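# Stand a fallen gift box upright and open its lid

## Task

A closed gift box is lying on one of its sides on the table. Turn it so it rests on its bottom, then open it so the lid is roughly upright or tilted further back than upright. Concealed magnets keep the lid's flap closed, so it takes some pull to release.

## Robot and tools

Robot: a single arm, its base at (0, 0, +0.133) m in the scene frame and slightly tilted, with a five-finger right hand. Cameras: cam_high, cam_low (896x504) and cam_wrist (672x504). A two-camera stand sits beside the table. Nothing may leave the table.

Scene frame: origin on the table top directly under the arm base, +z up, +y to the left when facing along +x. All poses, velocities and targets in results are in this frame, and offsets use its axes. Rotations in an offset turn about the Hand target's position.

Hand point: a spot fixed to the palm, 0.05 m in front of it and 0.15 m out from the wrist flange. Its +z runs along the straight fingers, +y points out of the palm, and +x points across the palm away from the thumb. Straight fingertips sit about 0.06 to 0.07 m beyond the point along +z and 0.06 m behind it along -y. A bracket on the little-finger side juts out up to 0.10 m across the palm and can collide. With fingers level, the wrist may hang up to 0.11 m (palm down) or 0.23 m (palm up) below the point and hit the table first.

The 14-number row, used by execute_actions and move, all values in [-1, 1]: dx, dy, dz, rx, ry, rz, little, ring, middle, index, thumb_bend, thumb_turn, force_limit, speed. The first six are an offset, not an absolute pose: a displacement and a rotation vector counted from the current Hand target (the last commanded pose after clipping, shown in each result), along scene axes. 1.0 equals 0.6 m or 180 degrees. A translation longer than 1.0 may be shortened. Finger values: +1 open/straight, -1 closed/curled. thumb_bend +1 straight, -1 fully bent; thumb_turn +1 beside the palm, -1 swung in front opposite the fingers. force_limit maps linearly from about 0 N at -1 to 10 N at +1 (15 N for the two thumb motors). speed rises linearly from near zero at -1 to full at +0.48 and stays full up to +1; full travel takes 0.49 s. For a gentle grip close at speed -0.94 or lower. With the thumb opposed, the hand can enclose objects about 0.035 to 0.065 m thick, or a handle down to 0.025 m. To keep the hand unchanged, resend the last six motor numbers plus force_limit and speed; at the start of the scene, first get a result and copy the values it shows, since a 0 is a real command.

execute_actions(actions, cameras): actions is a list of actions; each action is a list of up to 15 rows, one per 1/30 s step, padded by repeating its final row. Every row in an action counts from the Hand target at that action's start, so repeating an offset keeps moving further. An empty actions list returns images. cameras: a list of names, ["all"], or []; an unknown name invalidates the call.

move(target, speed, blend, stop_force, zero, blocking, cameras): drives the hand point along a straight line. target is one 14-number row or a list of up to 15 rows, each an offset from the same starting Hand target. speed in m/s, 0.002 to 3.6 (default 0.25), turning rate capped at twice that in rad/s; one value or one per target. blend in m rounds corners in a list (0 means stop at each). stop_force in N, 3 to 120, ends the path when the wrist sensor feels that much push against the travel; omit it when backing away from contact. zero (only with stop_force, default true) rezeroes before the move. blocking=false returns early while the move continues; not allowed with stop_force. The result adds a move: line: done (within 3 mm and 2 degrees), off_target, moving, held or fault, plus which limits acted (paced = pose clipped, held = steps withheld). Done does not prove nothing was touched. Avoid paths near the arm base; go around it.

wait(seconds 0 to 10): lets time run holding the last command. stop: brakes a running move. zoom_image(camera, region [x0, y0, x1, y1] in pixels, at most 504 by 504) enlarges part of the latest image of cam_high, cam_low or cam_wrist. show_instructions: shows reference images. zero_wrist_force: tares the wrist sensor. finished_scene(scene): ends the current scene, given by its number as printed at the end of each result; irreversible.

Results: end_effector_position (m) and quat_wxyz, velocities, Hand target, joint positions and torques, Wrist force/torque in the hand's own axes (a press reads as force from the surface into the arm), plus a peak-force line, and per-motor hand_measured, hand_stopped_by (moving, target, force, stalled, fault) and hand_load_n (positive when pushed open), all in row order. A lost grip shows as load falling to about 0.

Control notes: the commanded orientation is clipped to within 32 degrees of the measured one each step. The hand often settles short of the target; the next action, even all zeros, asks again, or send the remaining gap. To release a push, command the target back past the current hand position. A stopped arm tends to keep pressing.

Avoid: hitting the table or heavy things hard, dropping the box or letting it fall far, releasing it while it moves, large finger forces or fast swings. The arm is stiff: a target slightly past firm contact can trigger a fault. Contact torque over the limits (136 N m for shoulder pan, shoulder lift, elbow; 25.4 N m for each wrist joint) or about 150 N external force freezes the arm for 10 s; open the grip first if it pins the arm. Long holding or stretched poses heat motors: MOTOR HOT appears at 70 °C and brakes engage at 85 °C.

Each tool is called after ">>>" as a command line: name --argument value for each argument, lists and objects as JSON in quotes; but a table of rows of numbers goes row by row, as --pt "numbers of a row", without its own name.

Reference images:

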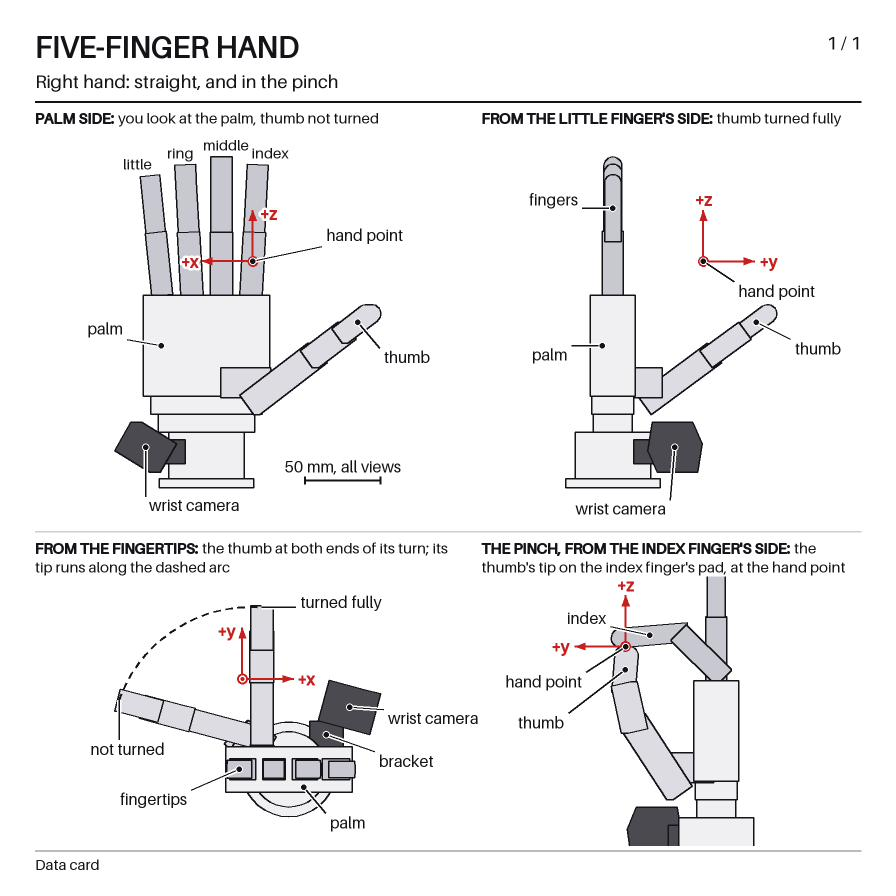

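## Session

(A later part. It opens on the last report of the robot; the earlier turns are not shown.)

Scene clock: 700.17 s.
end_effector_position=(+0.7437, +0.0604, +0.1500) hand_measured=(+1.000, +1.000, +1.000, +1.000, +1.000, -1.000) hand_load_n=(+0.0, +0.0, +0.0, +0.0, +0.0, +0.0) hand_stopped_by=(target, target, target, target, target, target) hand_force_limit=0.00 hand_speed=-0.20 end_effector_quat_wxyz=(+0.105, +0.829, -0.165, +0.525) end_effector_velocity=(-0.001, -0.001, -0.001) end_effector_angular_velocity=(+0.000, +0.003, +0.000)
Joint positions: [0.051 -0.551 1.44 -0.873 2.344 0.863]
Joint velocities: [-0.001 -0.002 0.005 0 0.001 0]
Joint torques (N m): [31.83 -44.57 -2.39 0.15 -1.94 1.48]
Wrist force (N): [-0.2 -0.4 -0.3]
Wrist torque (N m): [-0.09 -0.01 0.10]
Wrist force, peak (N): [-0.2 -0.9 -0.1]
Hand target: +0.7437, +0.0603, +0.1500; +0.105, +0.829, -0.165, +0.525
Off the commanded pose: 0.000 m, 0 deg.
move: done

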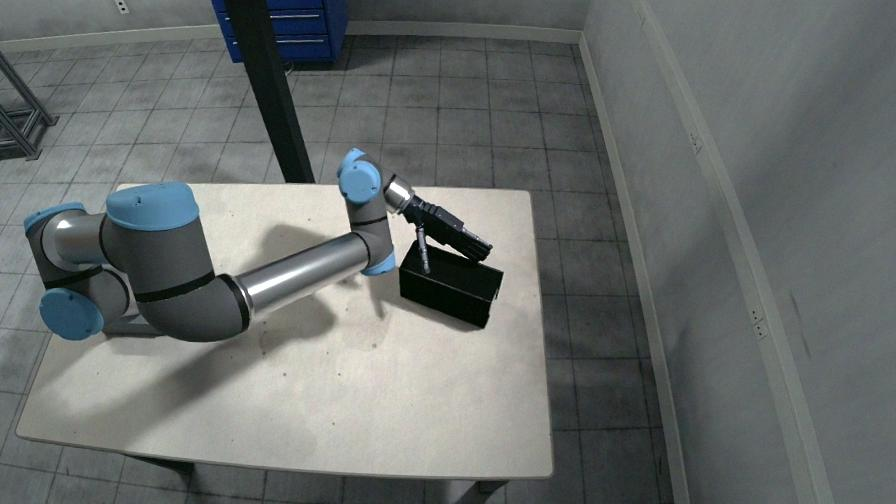

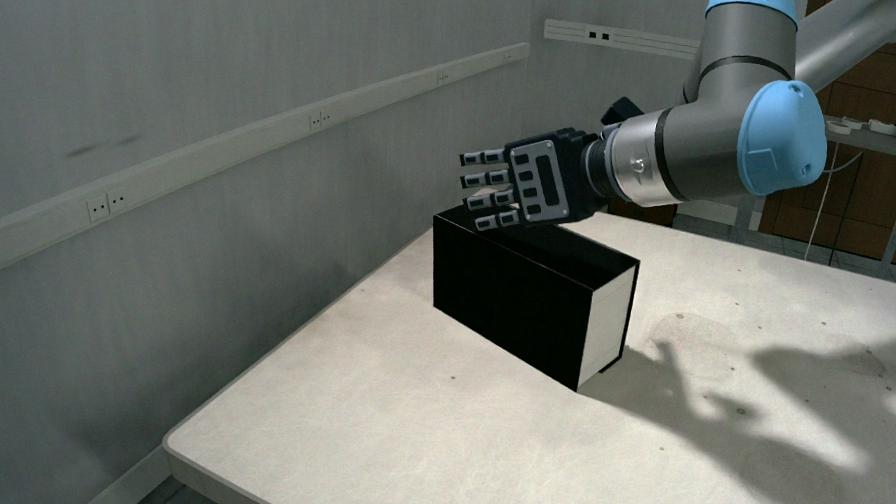

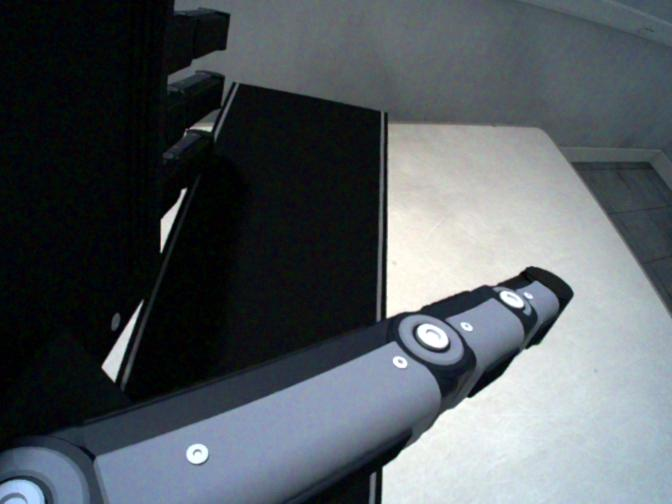

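>>> move --target '[0.0038,0.0093,0,0,0,0,1,1,1,1,1,-1,0,-0.2]' --speed 0.1 --cameras '["cam_low", "cam_wrist", "cam_high"]'

>>> zoom_image --camera "cam_wrist" --region '[100, 40, 420, 400]'

Scene clock: 737.20 s.
end_effector_position=(+0.7460, +0.0659, +0.1500) hand_measured=(+1.000, +1.000, +1.000, +1.000, +1.000, -1.000) hand_load_n=(+0.0, +0.0, +0.0, +0.0, +0.0, +0.5) hand_stopped_by=(target, target, target, target, target, target) hand_force_limit=0.00 hand_speed=-0.20 end_effector_quat_wxyz=(+0.105, +0.829, -0.165, +0.525)
Joint positions: [0.056 -0.538 1.424 -0.87 2.349 0.864]
Joint torques (N m): [40.71 -42.75 -3.05 0.79 -0.4 1.42]
Wrist force (N): [-0.3 -0.4 0.0]
Wrist torque (N m): [-0.11 -0.01 0.08]
Wrist force, peak (N): [-0.4 -0.9 -0.2]
Hand target: +0.7460, +0.0658, +0.1500; +0.105, +0.829, -0.165, +0.525
Off the commanded pose: 0.000 m, 0 deg.
move: done

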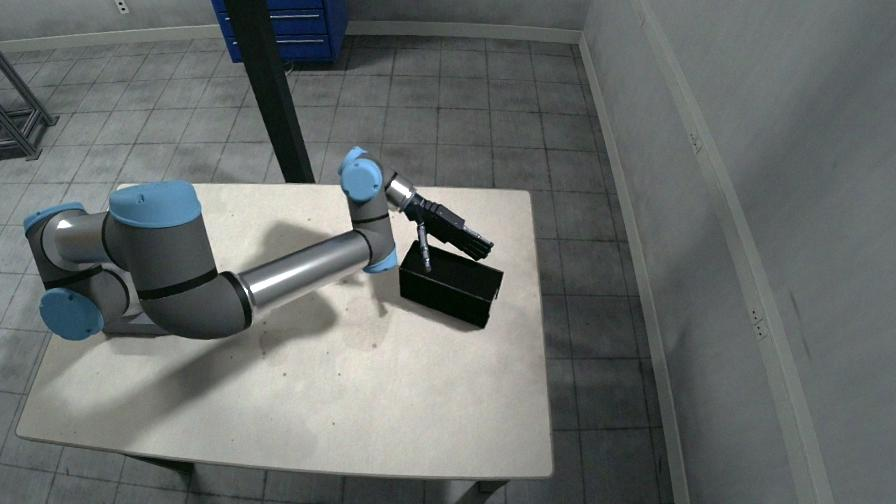

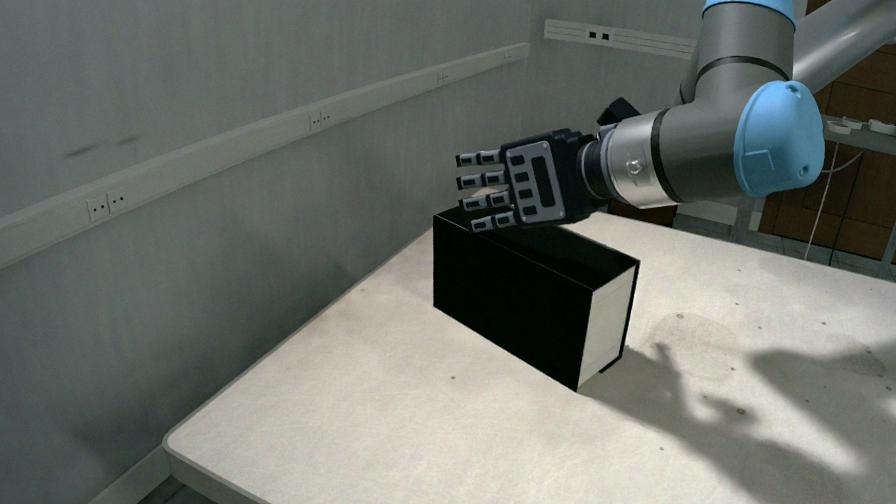

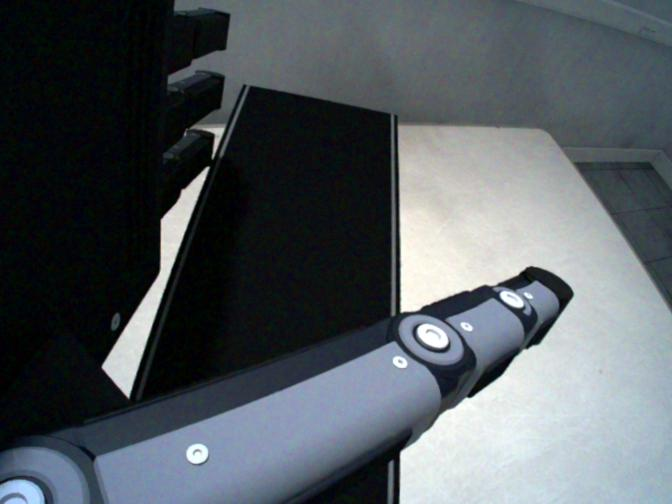

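Scaled by 1.400 from the camera's 672x504 image, which has a finer 960x720 frame.

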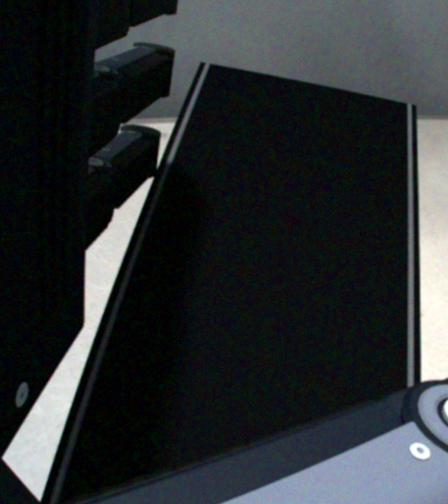

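>>> move --target '[0,0.0,-0.05,0,0,0,1,1,1,1,1,-1,0,-0.2]' --speed 0.01 --stop_force 3 --cameras '["cam_low", "cam_wrist", "cam_high"]'

>>> zoom_image --camera "cam_high" --region '[390, 200, 520, 330]'

>>> zoom_image --camera "cam_low" --region '[420, 120, 660, 320]'

Scene clock: 742.27 s.
end_effector_position=(+0.7460, +0.0658, +0.1448) hand_measured=(+1.000, +1.000, +1.000, +1.000, +1.000, -1.000) hand_load_n=(+0.5, +0.0, +0.0, -0.5, +0.0, +0.5) hand_stopped_by=(target, target, target, target, target, target) hand_force_limit=0.00 hand_speed=-0.20 end_effector_quat_wxyz=(+0.105, +0.828, -0.165, +0.525)
Joint positions: [0.05 -0.533 1.427 -0.878 2.343 0.863]
Joint torques (N m): [44.32 -43.72 -13.62 1.65 1.04 0.84]
Wrist force (N): [2.9 0.1 -2.3]
Wrist torque (N m): [0.03 0.19 0.26]
Wrist force, peak (N): [4.9 0.0 -2.8]
Hand target: +0.7460, +0.0658, +0.1448; +0.105, +0.828, -0.165, +0.525 (not the last commanded pose)
Off the commanded pose: 0.025 m, 0 deg.
move: contact

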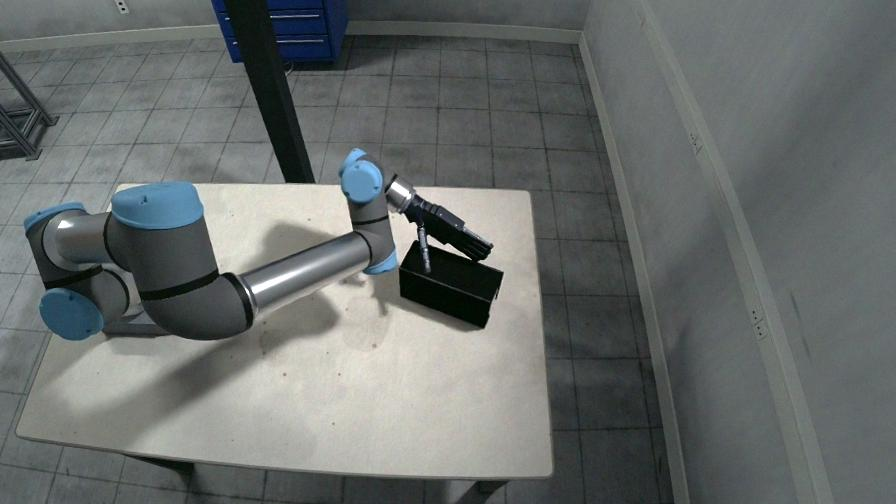

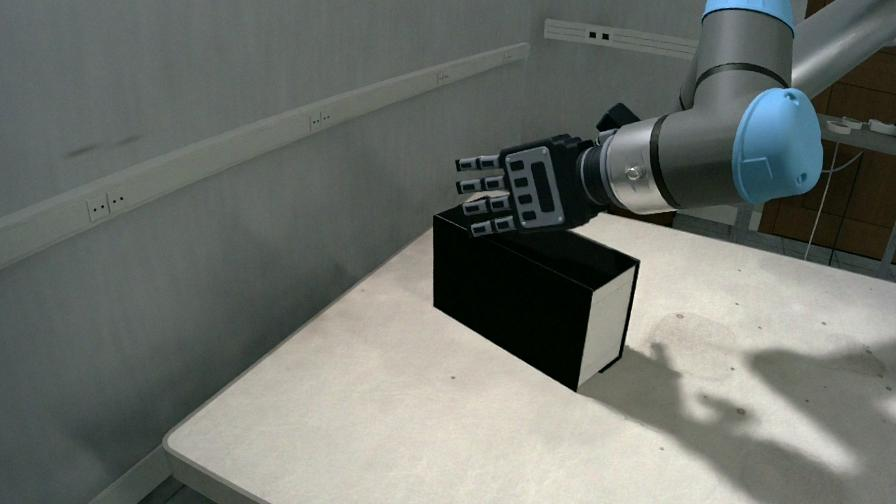

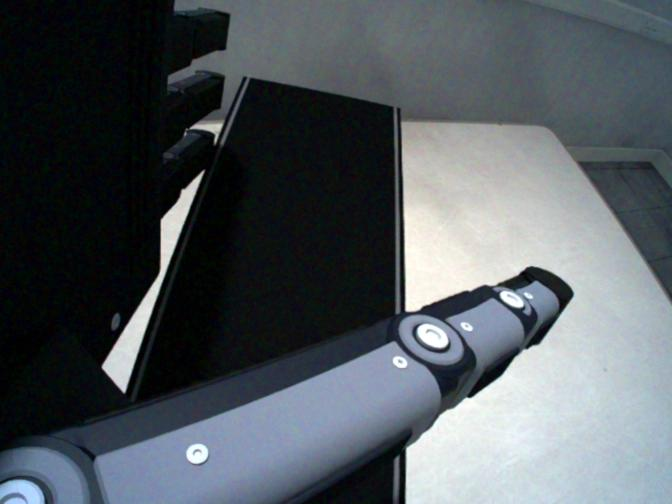

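Scaled by 3.877 from the camera's 896x504 image, which has a finer 1280x720 frame.

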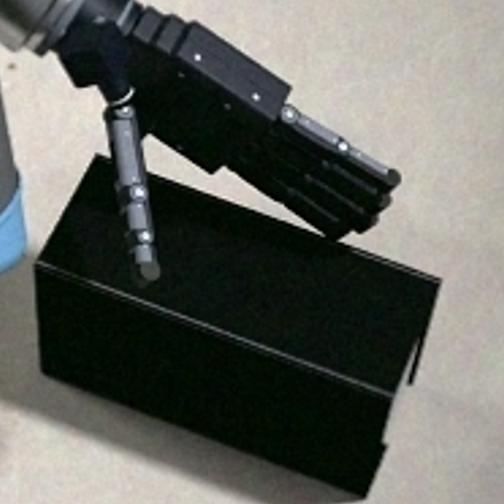

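Scaled by 2.100 from the camera's 896x504 image, which has a finer 1280x720 frame.

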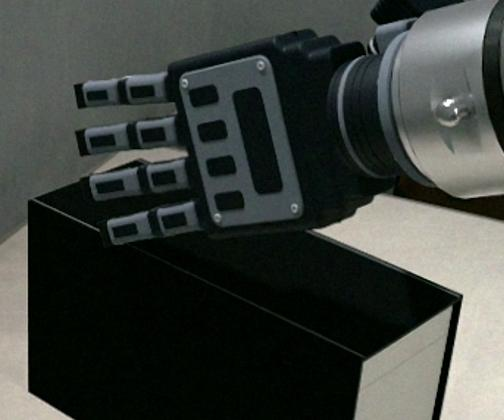

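>>> move --pt "0 0 0.008 0 0 0 1 1 1 1 1 -1 0 -0.2" --pt "0.00265 0.0064 0.008 0 0 0 1 1 1 1 1 -1 0 -0.2" --speed 0.05 --cameras '[]'

>>> move --target '[0,0.0,-0.075,0,0,0,1,1,1,1,1,-1,0,-0.2]' --speed 0.008 --stop_force 3 --cameras '["cam_low", "cam_wrist", "cam_high"]'

Scene clock: 773.67 s.
end_effector_position=(+0.7476, +0.0698, +0.1496) hand_measured=(+1.000, +1.000, +1.000, +1.000, +1.000, -1.000) hand_load_n=(+0.0, +0.0, +0.0, +0.0, +0.0, +0.5) hand_stopped_by=(target, target, target, target, target, target) hand_force_limit=0.00 hand_speed=-0.20 end_effector_quat_wxyz=(+0.105, +0.829, -0.165, +0.525)
Joint positions: [0.059 -0.528 1.413 -0.868 2.352 0.864]
Joint torques (N m): [32.76 -44.5 -1.1 -0.63 -2.68 1.47]
Wrist force (N): [-0.6 -0.2 0.0]
Wrist torque (N m): [-0.06 0.03 0.06]
Wrist force, peak (N): [3.1 0.1 -2.5]
Hand target: +0.7476, +0.0697, +0.1496; +0.105, +0.828, -0.165, +0.525
Off the commanded pose: 0.000 m, 0 deg.
move: done
No camera images: "cameras" was empty.

Scene clock: 779.67 s.
end_effector_position=(+0.7476, +0.0697, +0.1105) hand_measured=(+1.000, +1.000, +1.000, +1.000, +1.000, -1.000) hand_load_n=(+0.0, +0.0, +0.0, -0.5, +0.0, +0.0) hand_stopped_by=(target, target, target, target, target, target) hand_force_limit=0.00 hand_speed=-0.20 end_effector_quat_wxyz=(+0.105, +0.828, -0.165, +0.525)
Joint positions: [0.013 -0.493 1.434 -0.926 2.306 0.863]
Joint torques (N m): [44.86 -44.21 -13.04 1.58 0.95 -0.59]
Wrist force (N): [2.6 -0.4 -2.0]
Wrist torque (N m): [-0.01 -0.12 0.24]
Wrist force, peak (N): [5.7 -0.4 -4.0]
Hand target: +0.7476, +0.0697, +0.1105; +0.105, +0.828, -0.165, +0.525 (not the last commanded pose)
Off the commanded pose: 0.006 m, 0 deg.
move: contact

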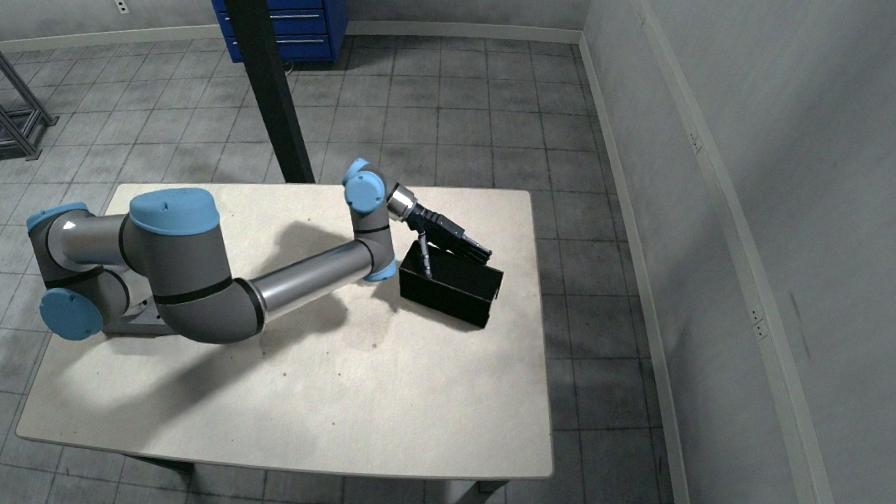

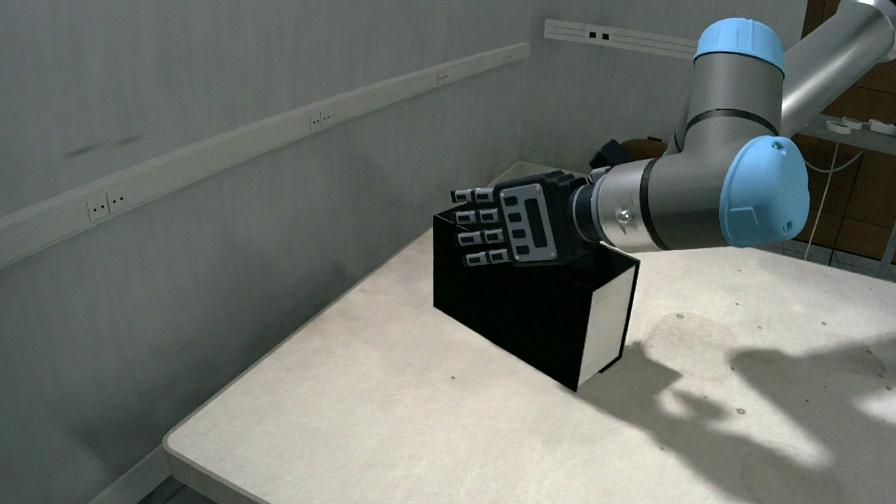

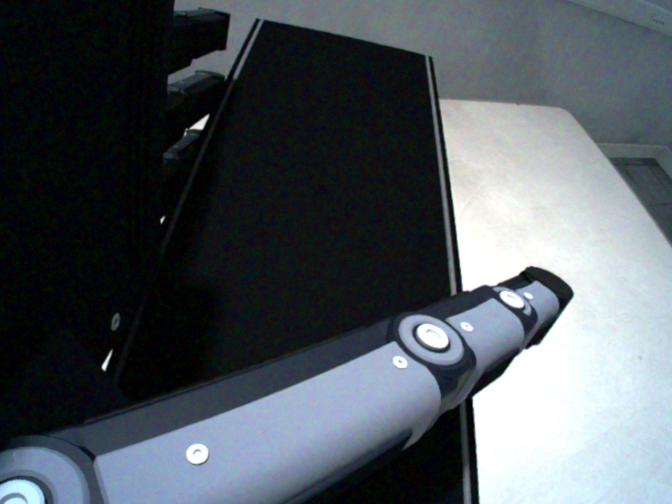

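>>> move --pt "0 0 0.13 0 0 0 1 1 1 1 1 -1 0 -0.2" --pt "-0.166 0.087 0.13 0.022 0.1111 -0.0039 1 1 1 1 1 -1 0 -0.2" --pt "-0.166 0.087 -0.1 0.022 0.1111 -0.0039 1 1 1 1 1 -1 0 -0.2" --speed '[0.15,0.2,0.1]' --blend '[0.02,0.02,0]' --cameras '["all"]'

Scene clock: 933.10 s.
end_effector_position=(+0.6674, +0.1111, +0.1891) hand_measured=(+1.000, +1.000, +1.000, +1.000, +1.000, -1.000) hand_load_n=(+0.0, +0.0, +0.0, +0.0, +0.0, +0.0) hand_stopped_by=(target, target, target, target, target, target) hand_force_limit=0.00 hand_speed=-0.20 end_effector_quat_wxyz=(+0.109, +0.894, -0.166, +0.402)
Joint positions: [0.212 -0.488 1.226 -0.307 2.681 1.172]
Joint torques (N m): [31.4 -45.84 -5.37 -0.91 -2.54 -0.12]
Wrist force (N): [-0.2 -0.2 -0.1]
Wrist torque (N m): [-0.11 -0.12 0.12]
Wrist force, peak (N): [-2.1 -1.9 -3.4]
Hand target: +0.6674, +0.1110, +0.1890; +0.109, +0.894, -0.167, +0.401 (not the last commanded pose)
Off the commanded pose: 0.140 m, 4 deg.
move: held (a check stopped the path); path passed 1 of 3 targets; limits=held
pose unreachable: on one or more control steps of this call, first in action 0 (counted from 0), an arm could not follow its commanded pose, so it was not sent that pose on those steps. It may still have moved: this result reports where it is.
cause: moving toward the commanded pose would bring two parts of the arm too close to each other (joints 4 (wrist 1) to 6 (wrist 3) lie between them).

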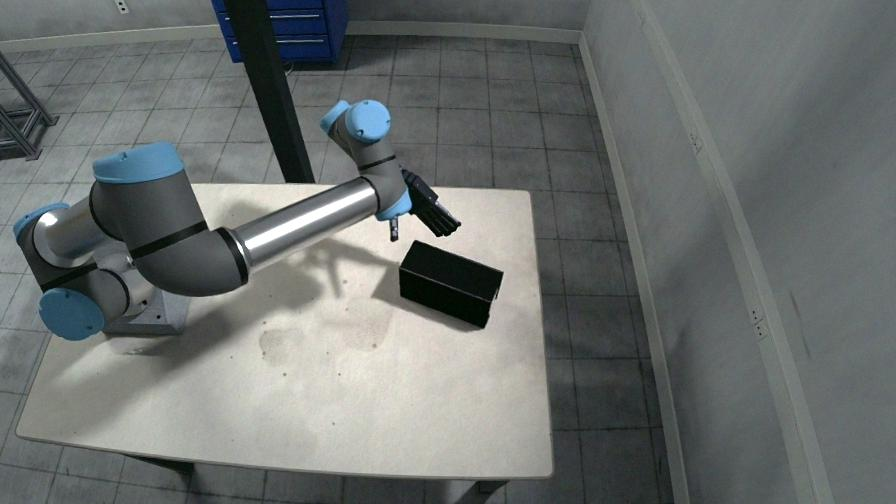

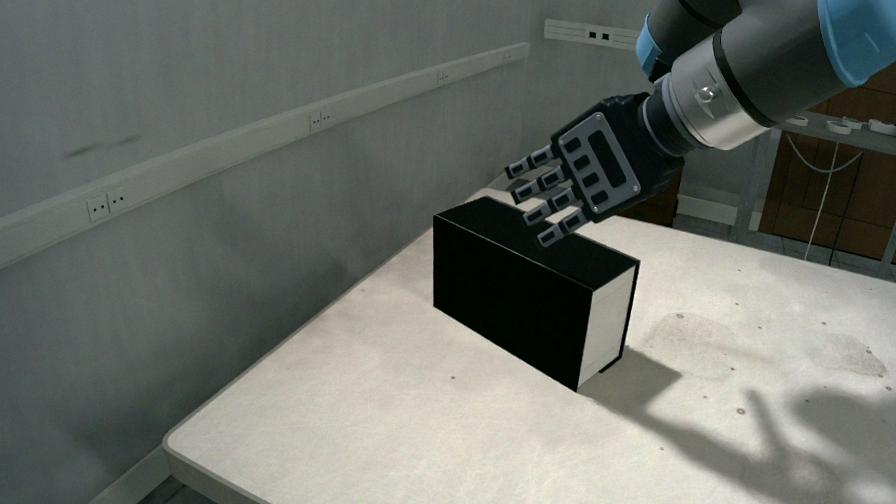

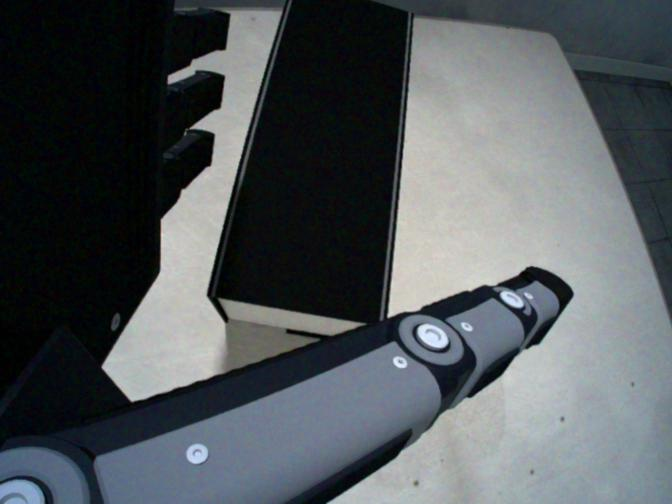

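>>> move --pt "-0.016 0.009 -0.12 0 0 0 1 1 1 1 1 -1 0 -0.2" --pt "-0.0323 0.0182 -0.2317 0.0055 0.02 -0.0005 1 1 1 1 1 -1 0 -0.2" --speed '[0.1,0.08]' --blend '[0.02,0]' --cameras '["all"]'

Scene clock: 940.43 s.
end_effector_position=(+0.6480, +0.1220, +0.0499) hand_measured=(+1.000, +1.000, +1.000, +1.000, +1.000, -1.000) hand_load_n=(+0.0, +0.0, +0.0, +0.0, +0.0, +0.0) hand_stopped_by=(target, target, target, target, target, target) hand_force_limit=0.00 hand_speed=-0.20 end_effector_quat_wxyz=(+0.107, +0.907, -0.167, +0.372) end_effector_velocity=(+0.001, -0.001, +0.005) end_effector_angular_velocity=(-0.001, -0.005, -0.002)
Joint positions: [0.072 -0.388 1.345 -0.513 2.583 1.147]
Joint velocities: [0.005 -0.006 -0.001 0 0.004 -0.002]
Joint torques (N m): [46.61 -47.58 -10.17 -1.76 1.18 -0.78]
Wrist force (N): [-0.7 0.0 -0.2]
Wrist torque (N m): [-0.04 -0.02 0.00]
Wrist force, peak (N): [-1.1 -0.1 0.3]
Hand target: +0.6480, +0.1219, +0.0500; +0.107, +0.907, -0.167, +0.372
Off the commanded pose: 0.000 m, 0 deg.
move: done

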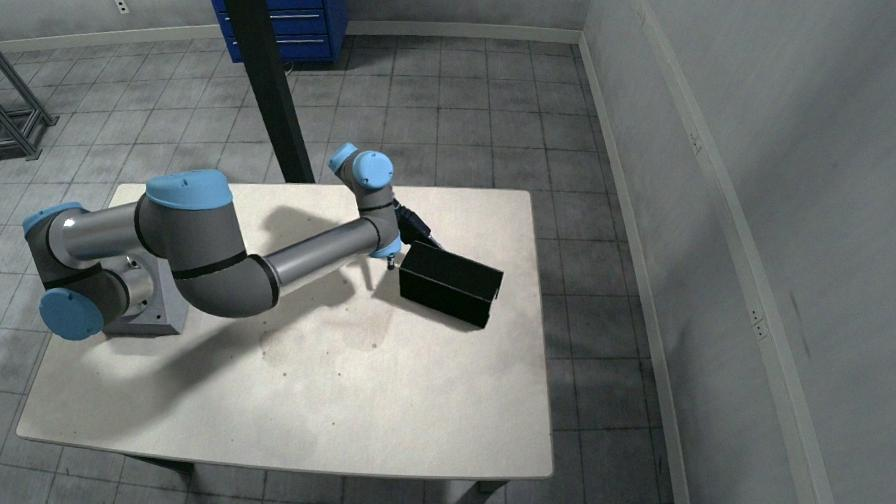

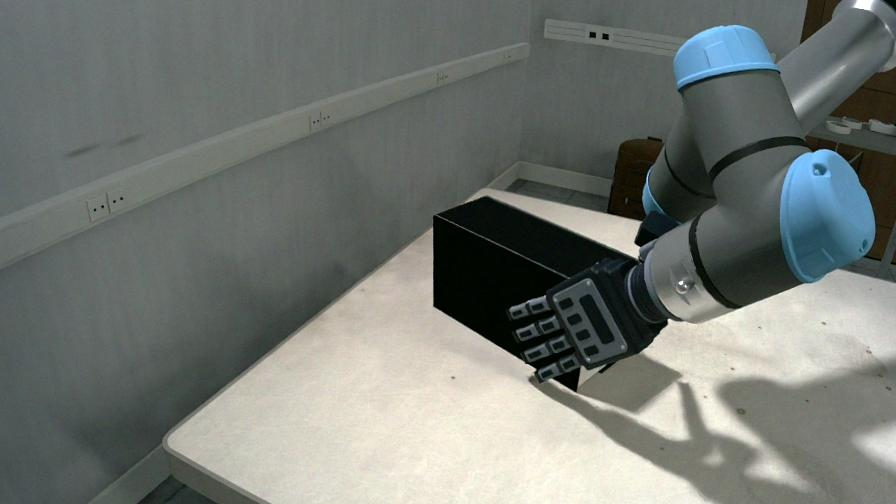

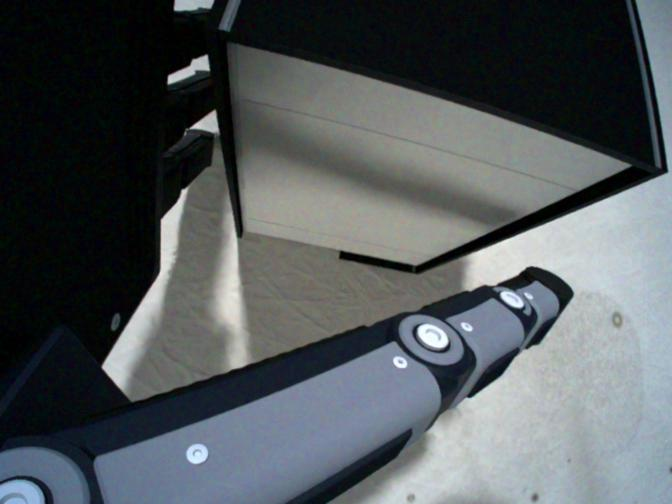

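>>> move --pt "-0.0102 -0.0247 0.012 0 0 0 1 1 1 1 1 -1 0 -0.2" --pt "-0.0238 -0.0805 0.012 0 0 0.0556 1 1 1 1 1 -1 0 -0.2" --pt "-0.0273 -0.1377 0.012 0 0 0.1111 1 1 1 1 1 -1 0 -0.2" --pt "-0.021 -0.1947 0.012 0 0 0.1667 1 1 1 1 1 -1 0 -0.2" --speed '[0.03,0.09,0.09,0.09]' --blend '[0.005,0.02,0.02,0]' --cameras '["all"]'

Scene clock: 959.03 s.
end_effector_position=(+0.6353, +0.0051, +0.0572) hand_measured=(+1.000, +1.000, +1.000, +1.000, +1.000, -1.000) hand_load_n=(+0.0, +0.0, +0.0, +0.0, +0.0, +0.0) hand_stopped_by=(target, target, target, target, target, target) hand_force_limit=0.00 hand_speed=-0.20 end_effector_quat_wxyz=(+0.007, +0.919, +0.073, +0.387)
Joint positions: [-0.157 -0.783 1.756 -0.389 2.057 0.788]
Joint torques (N m): [42.69 -22.93 -9.81 -2.92 1.03 1.48]
Wrist force (N): [-0.4 -0.4 -0.1]
Wrist torque (N m): [-0.11 -0.07 0.02]
Wrist force, peak (N): [-0.8 -0.9 -0.3]
Hand target: +0.6354, +0.0051, +0.0572; +0.007, +0.919, +0.073, +0.387
Off the commanded pose: 0.000 m, 0 deg.
move: done

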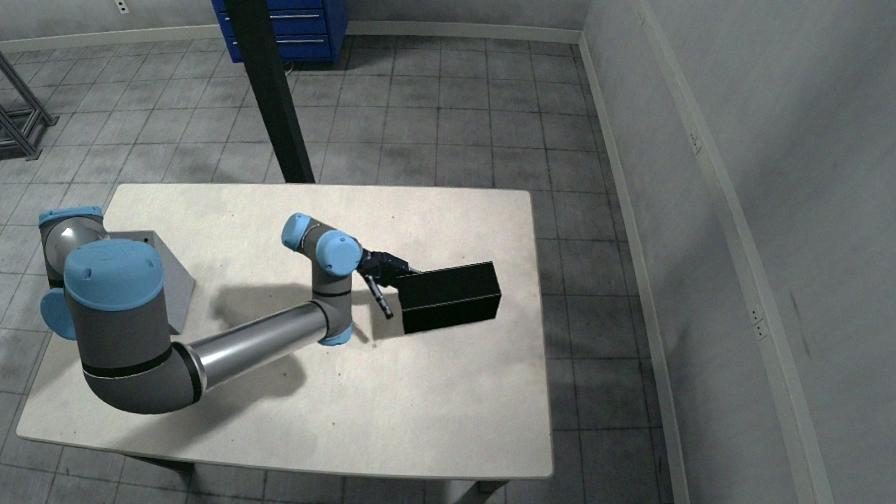

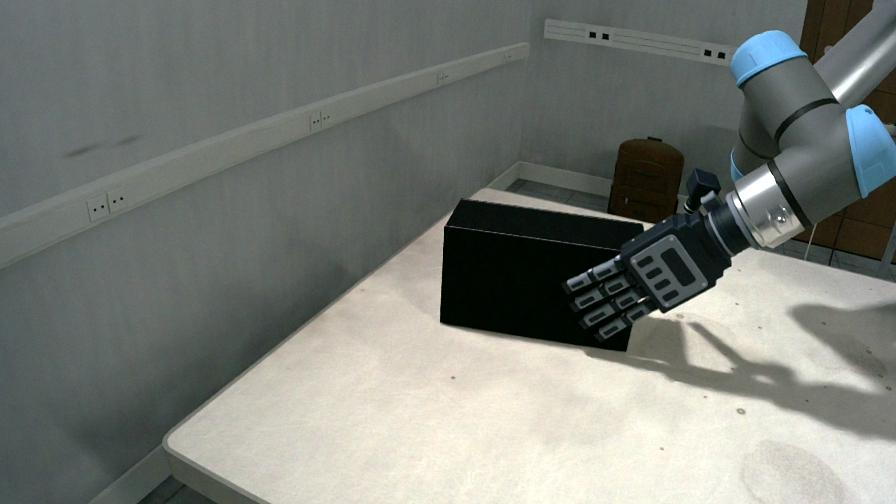

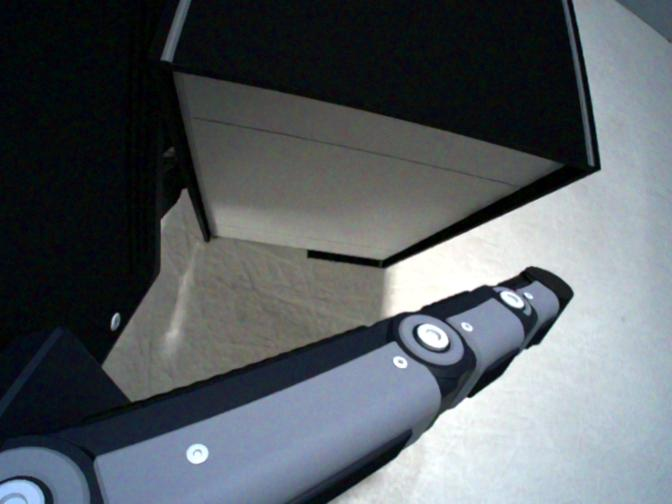

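>>> move --pt "0.0163 -0.055 0 0 0 0.0556 1 1 1 1 1 -1 0 -0.2" --pt "0.0418 -0.1065 0 0 0 0.1111 1 1 1 1 1 -1 0 -0.2" --pt "0.0758 -0.1525 0 0 0 0.1667 1 1 1 1 1 -1 0 -0.2" --speed '[0.09,0.09,0.09]' --blend '[0.02,0.02,0]' --cameras '["all"]'

Scene clock: 968.17 s.
end_effector_position=(+0.6809, -0.0864, +0.0572) hand_measured=(+1.000, +1.000, +1.000, +1.000, +1.000, -1.000) hand_load_n=(+0.0, +0.0, +0.0, +0.0, +0.0, +0.5) hand_stopped_by=(target, target, target, target, target, target) hand_force_limit=0.00 hand_speed=-0.20 end_effector_quat_wxyz=(-0.093, +0.869, +0.309, +0.375)
Joint positions: [-0.405 -0.92 1.601 0.165 1.639 0.33]
Joint torques (N m): [42.37 -30.52 -1.53 -0.5 0.39 0.68]
Wrist force (N): [-0.2 -0.5 -0.1]
Wrist torque (N m): [-0.14 -0.09 0.01]
Wrist force, peak (N): [-0.4 -1.0 -0.6]
Hand target: +0.6809, -0.0864, +0.0572; -0.093, +0.869, +0.309, +0.375
Off the commanded pose: 0.000 m, 0 deg.
move: done

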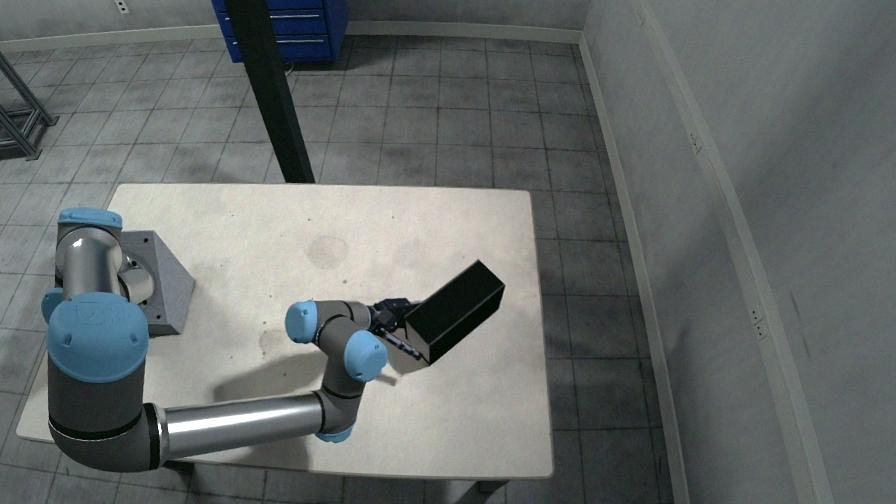

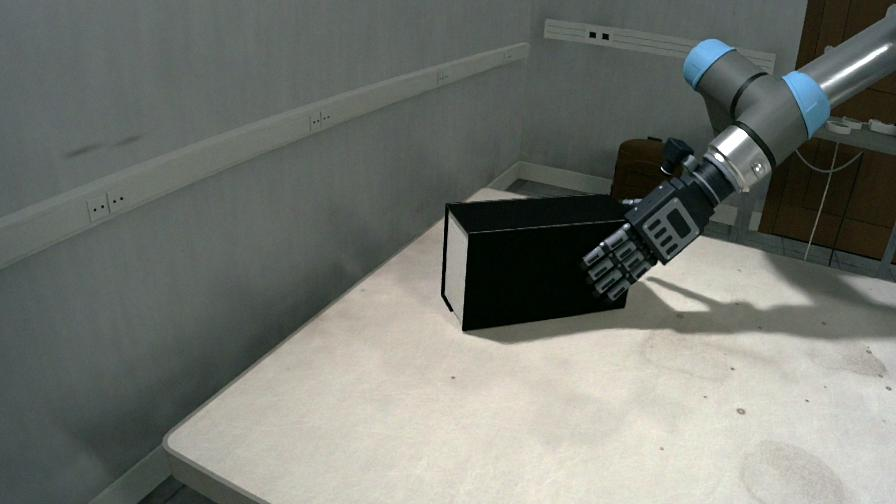

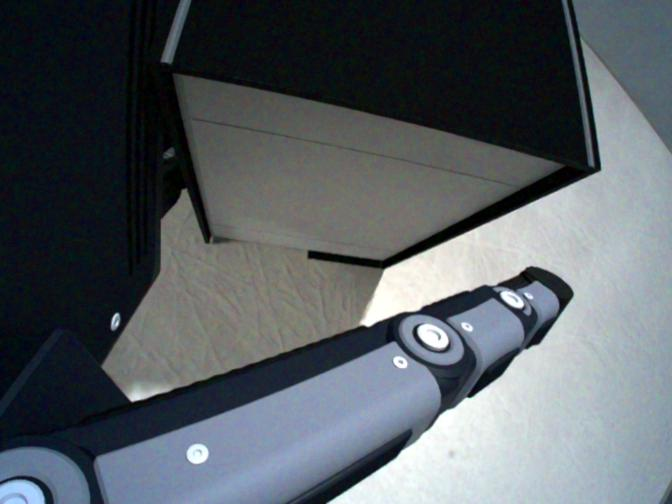

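>>> move --pt "0.046 -0.0432 0 0 0 0.0611 1 1 1 1 1 -1 0 -0.2" --pt "0.1022 -0.078 0 0 0 0.125 1 1 1 1 1 -1 0 -0.2" --speed '[0.09,0.09]' --blend '[0.02,0]' --cameras '["all"]'

>>> zoom_image --camera "cam_high" --region '[340, 230, 540, 430]'

Scene clock: 1187.53 s.
end_effector_position=(+0.7421, -0.1331, +0.0571) hand_measured=(+1.000, +1.000, +1.000, +1.000, +1.000, -1.000) hand_load_n=(+0.0, +0.0, +0.0, +0.0, +0.0, +0.5) hand_stopped_by=(target, target, target, target, target, target) hand_force_limit=0.00 hand_speed=-0.20 end_effector_quat_wxyz=(-0.165, +0.792, +0.472, +0.350)
Joint positions: [-0.49 -0.77 1.147 0.738 1.52 -0.016]
Joint torques (N m): [47.97 -49.51 -10.95 0.7 0.54 0.48]
Wrist force (N): [-0.3 -0.3 0.0]
Wrist torque (N m): [-0.14 -0.09 0.02]
Wrist force, peak (N): [-0.4 -1.0 -0.7]
Hand target: +0.7422, -0.1332, +0.0572; -0.165, +0.792, +0.472, +0.350
Off the commanded pose: 0.000 m, 0 deg.
move: done

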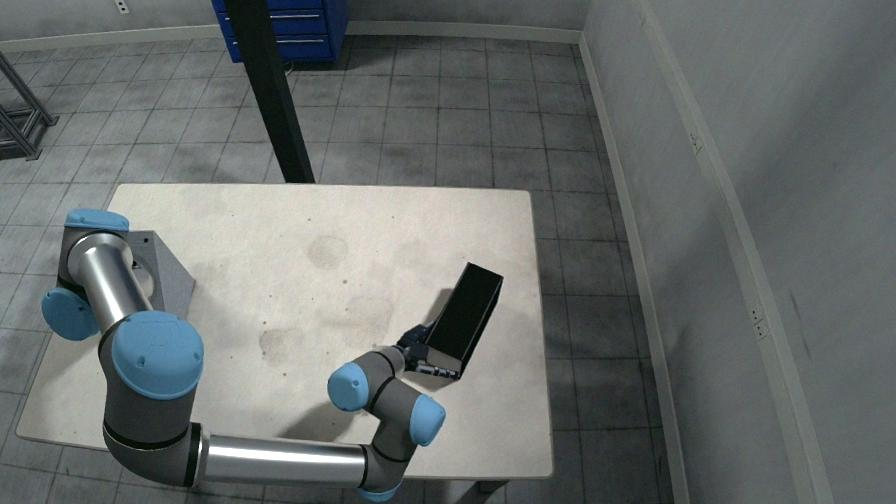

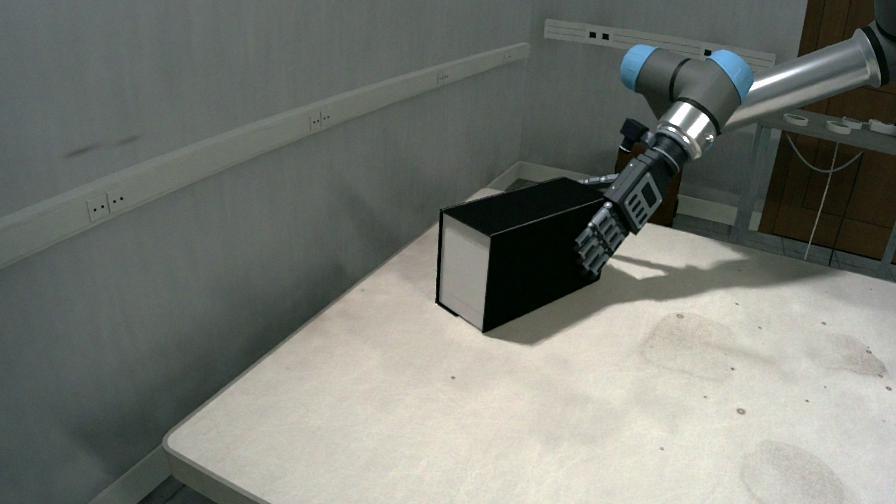

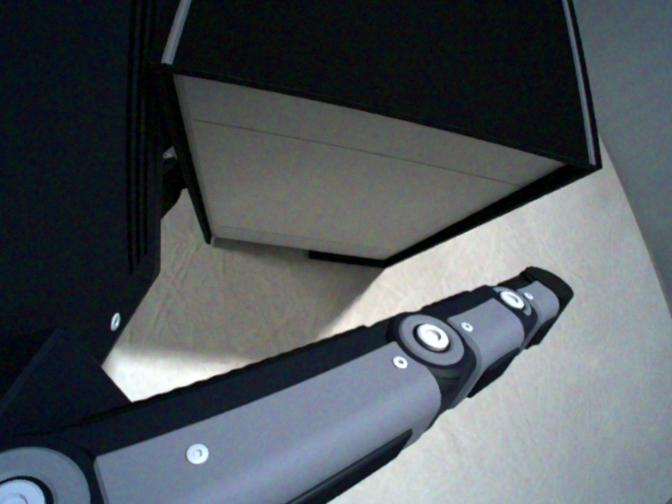

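Scaled by 2.520 from the camera's 896x504 image, which has a finer 1280x720 frame.

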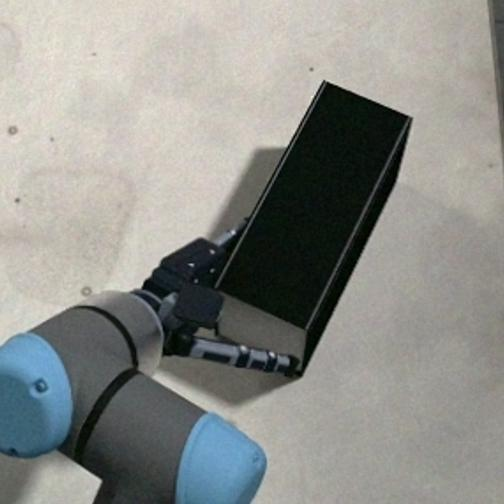

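>>> move --pt "-0.0677 -0.0207 0.0833 0 0 0 1 1 1 1 1 -1 0 -0.2" --pt "-0.132 -0.147 0.105 0.1266 0.312 -0.3815 -0.4 -0.4 -0.4 1 1 -1 0 -0.2" --pt "-0.132 -0.147 -0.0452 0.1266 0.312 -0.3815 -0.4 -0.4 -0.4 1 1 -1 0 -0.2" --speed '[0.1,0.3,0.1]' --blend '[0.02,0,0]' --cameras '["all"]'

>>> zoom_image --camera "cam_high" --region '[340, 230, 540, 430]'

Scene clock: 1501.67 s.
end_effector_position=(+0.6630, -0.2213, +0.0300) hand_measured=(-0.400, -0.400, -0.400, +1.000, +1.000, -1.000) hand_load_n=(+0.0, +0.0, +0.0, +0.0, +0.0, +0.0) hand_stopped_by=(target, target, target, target, target, target) hand_force_limit=0.00 hand_speed=-0.20 end_effector_quat_wxyz=(-0.276, +0.931, -0.231, +0.069) end_effector_velocity=(-0.001, -0.003, +0.003) end_effector_angular_velocity=(-0.003, +0.002, -0.003)
Joint positions: [-0.522 -0.657 0.758 1.086 1.723 1.545]
Joint velocities: [0.001 -0.003 -0.003 0.005 0.004 0.003]
Joint torques (N m): [50.65 -54.6 -15.37 3.59 0.79 1.56]
Wrist force (N): [-1.5 0.0 -0.1]
Wrist torque (N m): [-0.05 0.04 0.17]
Wrist force, peak (N): [-1.8 0.3 0.1]
Hand target: +0.6630, -0.2214, +0.0301; -0.276, +0.931, -0.231, +0.069
Off the commanded pose: 0.000 m, 0 deg.
move: done

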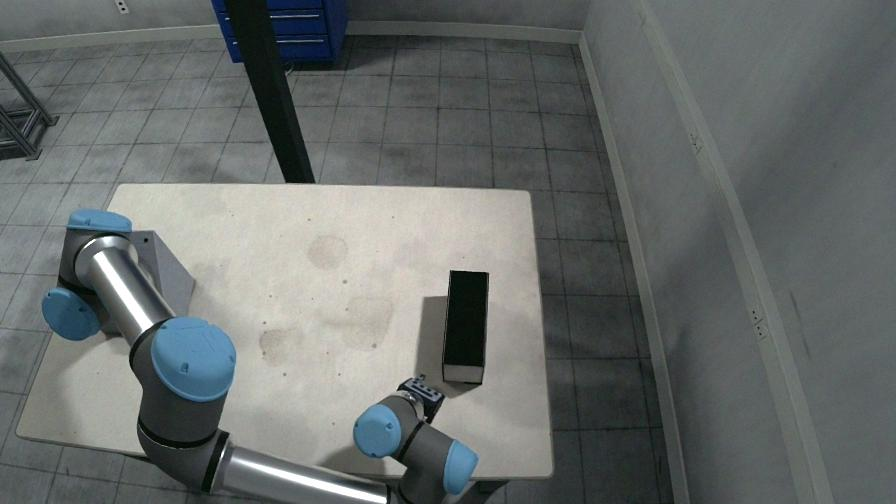

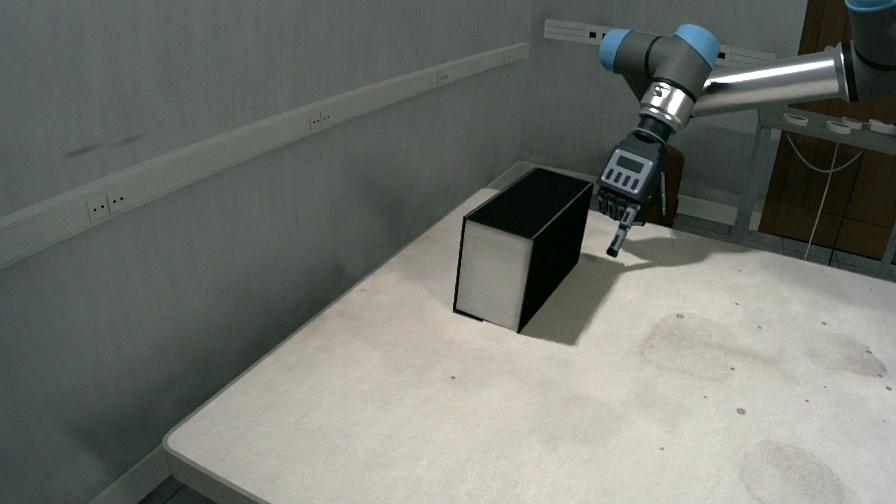

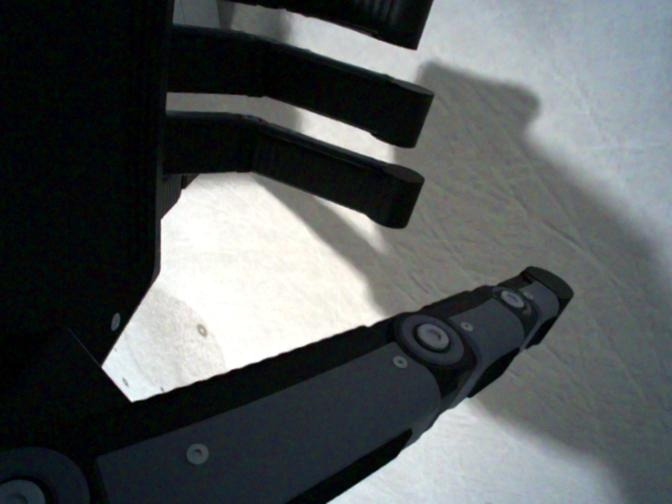

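Scaled by 2.520 from the camera's 896x504 image, which has a finer 1280x720 frame.

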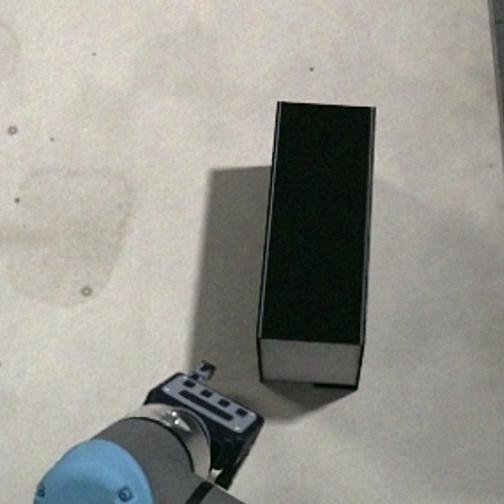

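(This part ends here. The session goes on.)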